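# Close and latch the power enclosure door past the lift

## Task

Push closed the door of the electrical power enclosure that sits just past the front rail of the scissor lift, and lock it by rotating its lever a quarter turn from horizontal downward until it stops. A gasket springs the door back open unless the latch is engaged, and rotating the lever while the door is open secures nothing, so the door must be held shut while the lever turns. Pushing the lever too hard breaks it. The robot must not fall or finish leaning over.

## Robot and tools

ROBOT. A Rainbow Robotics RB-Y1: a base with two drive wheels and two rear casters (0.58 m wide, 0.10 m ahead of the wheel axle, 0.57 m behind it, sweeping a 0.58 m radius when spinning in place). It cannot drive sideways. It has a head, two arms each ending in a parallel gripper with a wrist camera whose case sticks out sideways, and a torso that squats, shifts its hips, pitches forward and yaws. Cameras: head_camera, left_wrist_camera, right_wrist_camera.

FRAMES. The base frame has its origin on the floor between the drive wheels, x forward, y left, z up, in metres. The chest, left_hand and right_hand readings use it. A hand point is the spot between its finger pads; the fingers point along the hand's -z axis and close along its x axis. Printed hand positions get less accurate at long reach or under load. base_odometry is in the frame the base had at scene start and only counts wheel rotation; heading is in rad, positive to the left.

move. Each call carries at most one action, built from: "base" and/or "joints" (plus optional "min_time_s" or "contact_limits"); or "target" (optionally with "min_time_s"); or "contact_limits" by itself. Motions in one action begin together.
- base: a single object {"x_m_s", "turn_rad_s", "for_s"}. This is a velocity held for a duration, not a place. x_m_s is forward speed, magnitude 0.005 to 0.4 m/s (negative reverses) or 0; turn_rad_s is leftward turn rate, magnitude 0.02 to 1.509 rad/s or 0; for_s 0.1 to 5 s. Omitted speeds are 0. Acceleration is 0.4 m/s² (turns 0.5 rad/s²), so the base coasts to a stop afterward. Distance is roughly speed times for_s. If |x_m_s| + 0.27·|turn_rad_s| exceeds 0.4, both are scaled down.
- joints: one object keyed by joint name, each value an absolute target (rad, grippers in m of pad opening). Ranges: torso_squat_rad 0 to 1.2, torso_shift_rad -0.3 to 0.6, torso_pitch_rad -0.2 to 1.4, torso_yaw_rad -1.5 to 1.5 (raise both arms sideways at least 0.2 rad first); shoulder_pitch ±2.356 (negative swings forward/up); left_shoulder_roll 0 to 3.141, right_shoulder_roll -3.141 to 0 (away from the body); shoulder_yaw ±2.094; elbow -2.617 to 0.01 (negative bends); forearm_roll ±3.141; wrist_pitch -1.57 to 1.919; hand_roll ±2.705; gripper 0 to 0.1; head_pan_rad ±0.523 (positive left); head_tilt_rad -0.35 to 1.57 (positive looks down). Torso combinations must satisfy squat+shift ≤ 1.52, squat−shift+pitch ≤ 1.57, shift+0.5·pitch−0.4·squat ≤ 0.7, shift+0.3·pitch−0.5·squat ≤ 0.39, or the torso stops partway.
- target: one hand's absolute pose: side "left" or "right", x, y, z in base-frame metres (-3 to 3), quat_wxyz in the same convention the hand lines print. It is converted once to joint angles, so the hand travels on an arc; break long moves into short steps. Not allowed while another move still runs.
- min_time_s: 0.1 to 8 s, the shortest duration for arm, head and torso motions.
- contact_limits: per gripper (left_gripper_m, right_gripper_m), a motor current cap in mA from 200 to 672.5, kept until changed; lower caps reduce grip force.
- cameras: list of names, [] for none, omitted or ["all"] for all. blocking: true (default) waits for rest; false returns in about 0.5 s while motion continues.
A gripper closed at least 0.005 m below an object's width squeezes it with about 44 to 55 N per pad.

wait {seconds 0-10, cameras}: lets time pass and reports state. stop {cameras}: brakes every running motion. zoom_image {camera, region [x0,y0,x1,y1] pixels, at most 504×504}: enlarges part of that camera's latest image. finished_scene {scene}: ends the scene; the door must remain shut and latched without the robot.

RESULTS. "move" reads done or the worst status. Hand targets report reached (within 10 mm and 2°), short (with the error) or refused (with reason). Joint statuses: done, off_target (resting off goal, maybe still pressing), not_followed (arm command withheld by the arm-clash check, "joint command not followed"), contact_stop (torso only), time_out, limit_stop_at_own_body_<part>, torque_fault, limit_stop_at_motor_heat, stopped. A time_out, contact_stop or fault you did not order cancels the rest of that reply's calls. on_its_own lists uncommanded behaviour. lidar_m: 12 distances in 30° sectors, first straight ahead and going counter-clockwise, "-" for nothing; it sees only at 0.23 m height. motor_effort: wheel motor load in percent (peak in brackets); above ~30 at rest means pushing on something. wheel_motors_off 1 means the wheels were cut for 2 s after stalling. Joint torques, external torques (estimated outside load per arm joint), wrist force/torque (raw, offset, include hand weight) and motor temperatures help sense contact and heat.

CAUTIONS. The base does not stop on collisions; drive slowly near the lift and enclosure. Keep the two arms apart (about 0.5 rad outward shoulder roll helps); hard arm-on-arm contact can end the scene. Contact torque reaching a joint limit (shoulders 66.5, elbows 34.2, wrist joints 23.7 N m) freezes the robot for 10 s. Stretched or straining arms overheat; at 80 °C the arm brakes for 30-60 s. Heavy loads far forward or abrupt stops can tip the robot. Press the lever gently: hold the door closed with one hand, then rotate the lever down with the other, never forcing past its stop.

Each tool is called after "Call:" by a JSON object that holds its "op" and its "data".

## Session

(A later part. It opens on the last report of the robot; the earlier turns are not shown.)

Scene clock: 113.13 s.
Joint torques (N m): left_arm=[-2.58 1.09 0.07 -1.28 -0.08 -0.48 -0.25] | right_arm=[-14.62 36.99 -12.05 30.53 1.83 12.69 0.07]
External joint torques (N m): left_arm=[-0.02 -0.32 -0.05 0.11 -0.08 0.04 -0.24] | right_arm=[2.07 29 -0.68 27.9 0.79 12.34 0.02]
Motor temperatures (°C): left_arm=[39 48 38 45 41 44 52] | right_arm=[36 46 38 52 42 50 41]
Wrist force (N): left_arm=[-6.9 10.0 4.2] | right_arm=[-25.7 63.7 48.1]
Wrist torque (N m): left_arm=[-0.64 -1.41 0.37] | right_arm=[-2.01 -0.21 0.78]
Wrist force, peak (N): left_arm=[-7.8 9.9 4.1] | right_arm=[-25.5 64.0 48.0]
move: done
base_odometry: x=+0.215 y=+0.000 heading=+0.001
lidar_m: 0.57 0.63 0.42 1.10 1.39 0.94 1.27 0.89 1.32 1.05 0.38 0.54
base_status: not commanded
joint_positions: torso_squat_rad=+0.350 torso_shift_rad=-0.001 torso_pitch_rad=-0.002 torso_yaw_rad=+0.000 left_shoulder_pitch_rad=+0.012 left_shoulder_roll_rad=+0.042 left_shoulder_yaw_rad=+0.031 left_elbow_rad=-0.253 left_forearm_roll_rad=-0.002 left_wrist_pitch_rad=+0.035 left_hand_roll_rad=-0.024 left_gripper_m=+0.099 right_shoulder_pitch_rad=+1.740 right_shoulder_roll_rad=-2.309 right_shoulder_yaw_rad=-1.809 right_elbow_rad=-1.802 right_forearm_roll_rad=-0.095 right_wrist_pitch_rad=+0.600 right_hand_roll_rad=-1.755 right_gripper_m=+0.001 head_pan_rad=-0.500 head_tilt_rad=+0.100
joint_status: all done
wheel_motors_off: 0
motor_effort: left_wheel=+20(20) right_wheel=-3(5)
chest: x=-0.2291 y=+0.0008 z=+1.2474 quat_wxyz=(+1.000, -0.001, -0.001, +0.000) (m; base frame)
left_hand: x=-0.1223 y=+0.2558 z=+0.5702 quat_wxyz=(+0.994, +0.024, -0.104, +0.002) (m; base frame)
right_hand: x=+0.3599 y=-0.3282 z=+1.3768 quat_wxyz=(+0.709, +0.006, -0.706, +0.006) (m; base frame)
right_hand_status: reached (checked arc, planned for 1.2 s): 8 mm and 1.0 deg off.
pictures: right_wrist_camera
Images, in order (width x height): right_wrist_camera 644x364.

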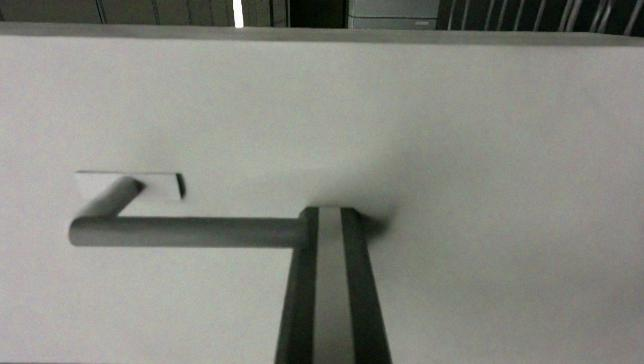

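Call:
{"op": "move", "data": {"target": {"side":"right","x":0.30,"y":-0.31,"z":1.378,"quat_wxyz":[0.7071,0,-0.7071,0]}, "min_time_s": 1.5, "cameras": ["head_camera","right_wrist_camera"]}}

Call:
{"op": "move", "data": {"target": {"side":"right","x":0.363,"y":-0.28,"z":1.5,"quat_wxyz":[0.7071,0,-0.7071,0]}, "min_time_s": 2, "cameras": ["head_camera"]}}

Scene clock: 117.53 s.
Joint torques (N m): left_arm=[-2.11 1.16 -0.34 -1.33 0.01 -0.53 -0.23] | right_arm=[-13.1 9.02 -13.03 2.16 1.27 0.21 -0.18]
External joint torques (N m): left_arm=[0.36 -0.3 -0.48 0.03 0.01 -0.01 -0.22] | right_arm=[0.71 2.12 -2.27 -0.65 -0.02 -0.2 -0.23]
Motor temperatures (°C): left_arm=[39 48 38 45 41 44 52] | right_arm=[36 46 38 52 42 50 41]
Wrist force (N): left_arm=[-7.3 9.4 4.5] | right_arm=[-8.7 12.9 2.0]
Wrist torque (N m): left_arm=[-0.57 -1.47 0.36] | right_arm=[-1.96 -0.04 0.67]
Wrist force, peak (N): left_arm=[-7.6 10.0 4.5] | right_arm=[-28.5 79.8 13.6]
move: done
base_odometry: x=+0.215 y=+0.000 heading=+0.001
lidar_m: 0.57 0.63 0.42 1.09 1.40 0.94 1.26 0.90 1.33 1.04 0.37 0.53
base_status: not commanded
joint_positions: torso_squat_rad=+0.350 torso_shift_rad=+0.000 torso_pitch_rad=+0.000 torso_yaw_rad=+0.000 left_shoulder_pitch_rad=+0.012 left_shoulder_roll_rad=+0.042 left_shoulder_yaw_rad=+0.031 left_elbow_rad=-0.253 left_forearm_roll_rad=-0.002 left_wrist_pitch_rad=+0.035 left_hand_roll_rad=-0.024 left_gripper_m=+0.099 right_shoulder_pitch_rad=+1.740 right_shoulder_roll_rad=-2.168 right_shoulder_yaw_rad=-1.819 right_elbow_rad=-2.108 right_forearm_roll_rad=-0.105 right_wrist_pitch_rad=+0.782 right_hand_roll_rad=-1.785 right_gripper_m=+0.001 head_pan_rad=-0.500 head_tilt_rad=+0.100
joint_status: all done
wheel_motors_off: 0
motor_effort: left_wheel=+12(20) right_wheel=-20(32)
chest: x=-0.2279 y=-0.0001 z=+1.2475 quat_wxyz=(+1.000, +0.000, +0.000, +0.000) (m; base frame)
left_hand: x=-0.1222 y=+0.2557 z=+0.5703 quat_wxyz=(+0.994, +0.024, -0.103, +0.002) (m; base frame)
right_hand: x=+0.3024 y=-0.3111 z=+1.3765 quat_wxyz=(+0.708, +0.001, -0.706, +0.000) (m; base frame)
right_hand_status: reached (checked arc, planned for 1.5 s): 3 mm and 0.2 deg off.
pictures: head_camera, right_wrist_camera
Images, in order (width x height): head_camera 896x504, right_wrist_camera 644x364.

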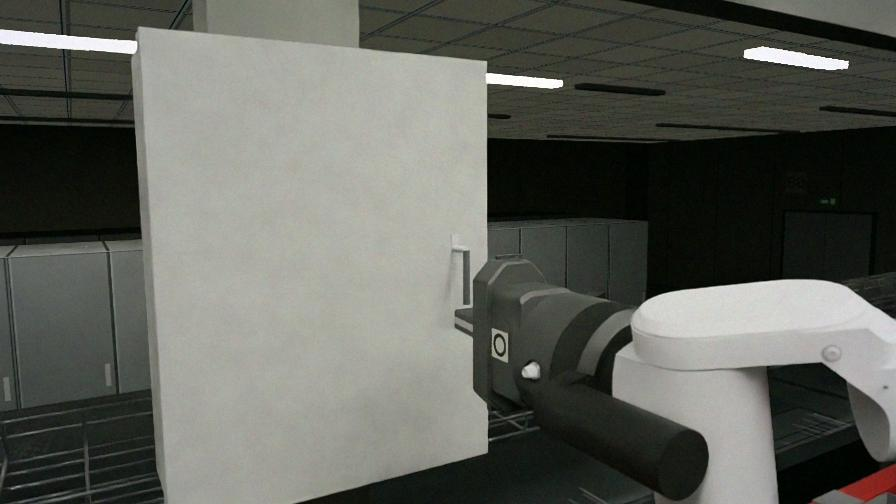

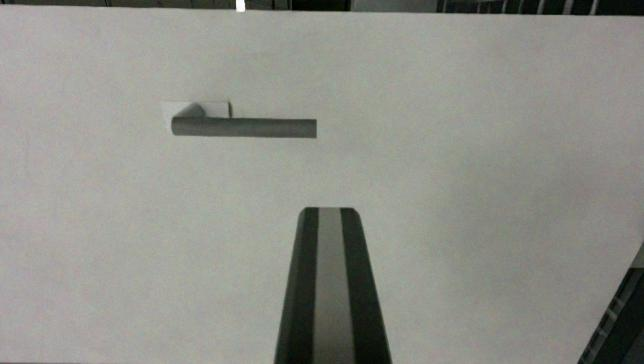

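Scene clock: 119.87 s.
Joint torques (N m): left_arm=[-2.57 1.37 -0.12 -1.37 0.07 -0.56 -0.21] | right_arm=[-19.04 -5.56 -12.31 4.53 2 -4.22 0.13]
External joint torques (N m): left_arm=[-0.02 -0.11 -0.25 0.02 0.06 -0.03 -0.2] | right_arm=[-1.58 -10.7 -1.84 1.41 0.7 -3.62 0.07]
Motor temperatures (°C): left_arm=[39 48 38 45 41 44 52] | right_arm=[36 46 38 52 42 50 41]
Wrist force (N): left_arm=[-7.3 9.8 4.0] | right_arm=[-14.7 2.3 42.0]
Wrist torque (N m): left_arm=[-0.61 -1.46 0.38] | right_arm=[-1.92 0.37 0.76]
Wrist force, peak (N): left_arm=[-7.6 10.3 4.0] | right_arm=[-18.7 -0.9 47.8]
move: done
base_odometry: x=+0.215 y=+0.000 heading=+0.000
lidar_m: 0.57 0.62 0.42 1.09 1.40 0.94 1.26 0.89 1.33 1.05 0.38 0.54
base_status: not commanded
joint_positions: torso_squat_rad=+0.350 torso_shift_rad=-0.001 torso_pitch_rad=-0.002 torso_yaw_rad=-0.001 left_shoulder_pitch_rad=+0.012 left_shoulder_roll_rad=+0.042 left_shoulder_yaw_rad=+0.031 left_elbow_rad=-0.253 left_forearm_roll_rad=-0.002 left_wrist_pitch_rad=+0.035 left_hand_roll_rad=-0.024 left_gripper_m=+0.099 right_shoulder_pitch_rad=+1.451 right_shoulder_roll_rad=-2.421 right_shoulder_yaw_rad=-1.912 right_elbow_rad=-1.671 right_forearm_roll_rad=-0.624 right_wrist_pitch_rad=+0.756 right_hand_roll_rad=-1.259 right_gripper_m=+0.001 head_pan_rad=-0.500 head_tilt_rad=+0.100
joint_status: all done
wheel_motors_off: 0
motor_effort: left_wheel=+9(12) right_wheel=-2(22)
chest: x=-0.2291 y=-0.0004 z=+1.2474 quat_wxyz=(+1.000, +0.000, -0.001, +0.000) (m; base frame)
left_hand: x=-0.1220 y=+0.2557 z=+0.5706 quat_wxyz=(+0.994, +0.025, -0.104, +0.002) (m; base frame)
right_hand: x=+0.3605 y=-0.2823 z=+1.5010 quat_wxyz=(+0.705, -0.001, -0.709, -0.002) (m; base frame)
right_hand_status: reached (checked arc, planned for 2.0 s): 4 mm and 0.4 deg off.
pictures: head_camera
Images, in order (width x height): head_camera 896x504.

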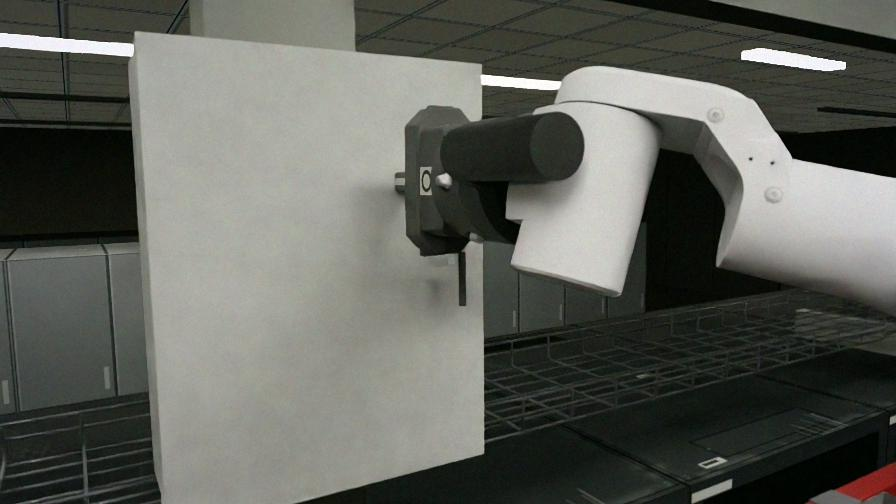

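Call:
{"op": "move", "data": {"target": {"side":"right","x":0.353,"y":-0.28,"z":1.5,"quat_wxyz":[0.7071,0,-0.7071,0]}, "min_time_s": 1, "cameras": ["right_wrist_camera"]}}

Scene clock: 126.03 s.
Joint torques (N m): left_arm=[-2.34 1.27 0.13 -1.32 0.02 -0.47 -0.25] | right_arm=[-18.37 7.04 -12.64 2.38 1.24 -0.7 -0.23]
External joint torques (N m): left_arm=[0.14 -0.2 0 0.05 0.01 0.05 -0.24] | right_arm=[-1.26 1.99 -2.18 -0.85 -0.09 -0.12 -0.29]
Motor temperatures (°C): left_arm=[39 48 38 45 41 44 52] | right_arm=[36 46 38 51 42 49 41]
Wrist force (N): left_arm=[-7.3 9.8 4.3] | right_arm=[-8.9 12.5 1.8]
Wrist torque (N m): left_arm=[-0.63 -1.48 0.39] | right_arm=[-1.91 -0.05 0.66]
Wrist force, peak (N): left_arm=[-7.7 10.1 4.2] | right_arm=[-15.6 2.1 43.7]
move: done
base_odometry: x=+0.215 y=+0.000 heading=+0.000
lidar_m: 0.57 0.63 0.42 1.09 1.40 0.95 1.27 0.90 1.33 1.05 0.38 0.53
base_status: not commanded
joint_positions: torso_squat_rad=+0.350 torso_shift_rad=+0.000 torso_pitch_rad=+0.000 torso_yaw_rad=+0.000 left_shoulder_pitch_rad=+0.012 left_shoulder_roll_rad=+0.042 left_shoulder_yaw_rad=+0.031 left_elbow_rad=-0.253 left_forearm_roll_rad=-0.002 left_wrist_pitch_rad=+0.035 left_hand_roll_rad=-0.024 left_gripper_m=+0.099 right_shoulder_pitch_rad=+1.448 right_shoulder_roll_rad=-2.403 right_shoulder_yaw_rad=-1.914 right_elbow_rad=-1.707 right_forearm_roll_rad=-0.633 right_wrist_pitch_rad=+0.772 right_hand_roll_rad=-1.263 right_gripper_m=+0.001 head_pan_rad=-0.500 head_tilt_rad=+0.100
joint_status: all done
wheel_motors_off: 0
motor_effort: left_wheel=+9(10) right_wheel=-10(10)
chest: x=-0.2281 y=-0.0002 z=+1.2475 quat_wxyz=(+1.000, +0.000, +0.000, +0.000) (m; base frame)
left_hand: x=-0.1222 y=+0.2557 z=+0.5704 quat_wxyz=(+0.994, +0.024, -0.103, +0.002) (m; base frame)
right_hand: x=+0.3550 y=-0.2794 z=+1.4989 quat_wxyz=(+0.708, +0.000, -0.706, +0.000) (m; base frame)
right_hand_status: reached (checked arc, planned for 1.0 s): 2 mm and 0.1 deg off.
pictures: right_wrist_camera
Images, in order (width x height): right_wrist_camera 644x364.

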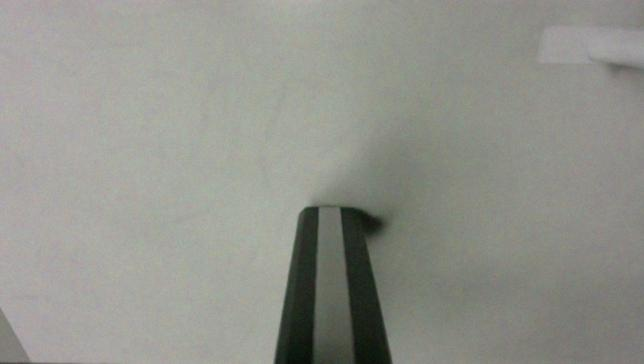

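Call:
{"op": "finished_scene", "data": {"scene": 3}}

The scene is finished: the task was done.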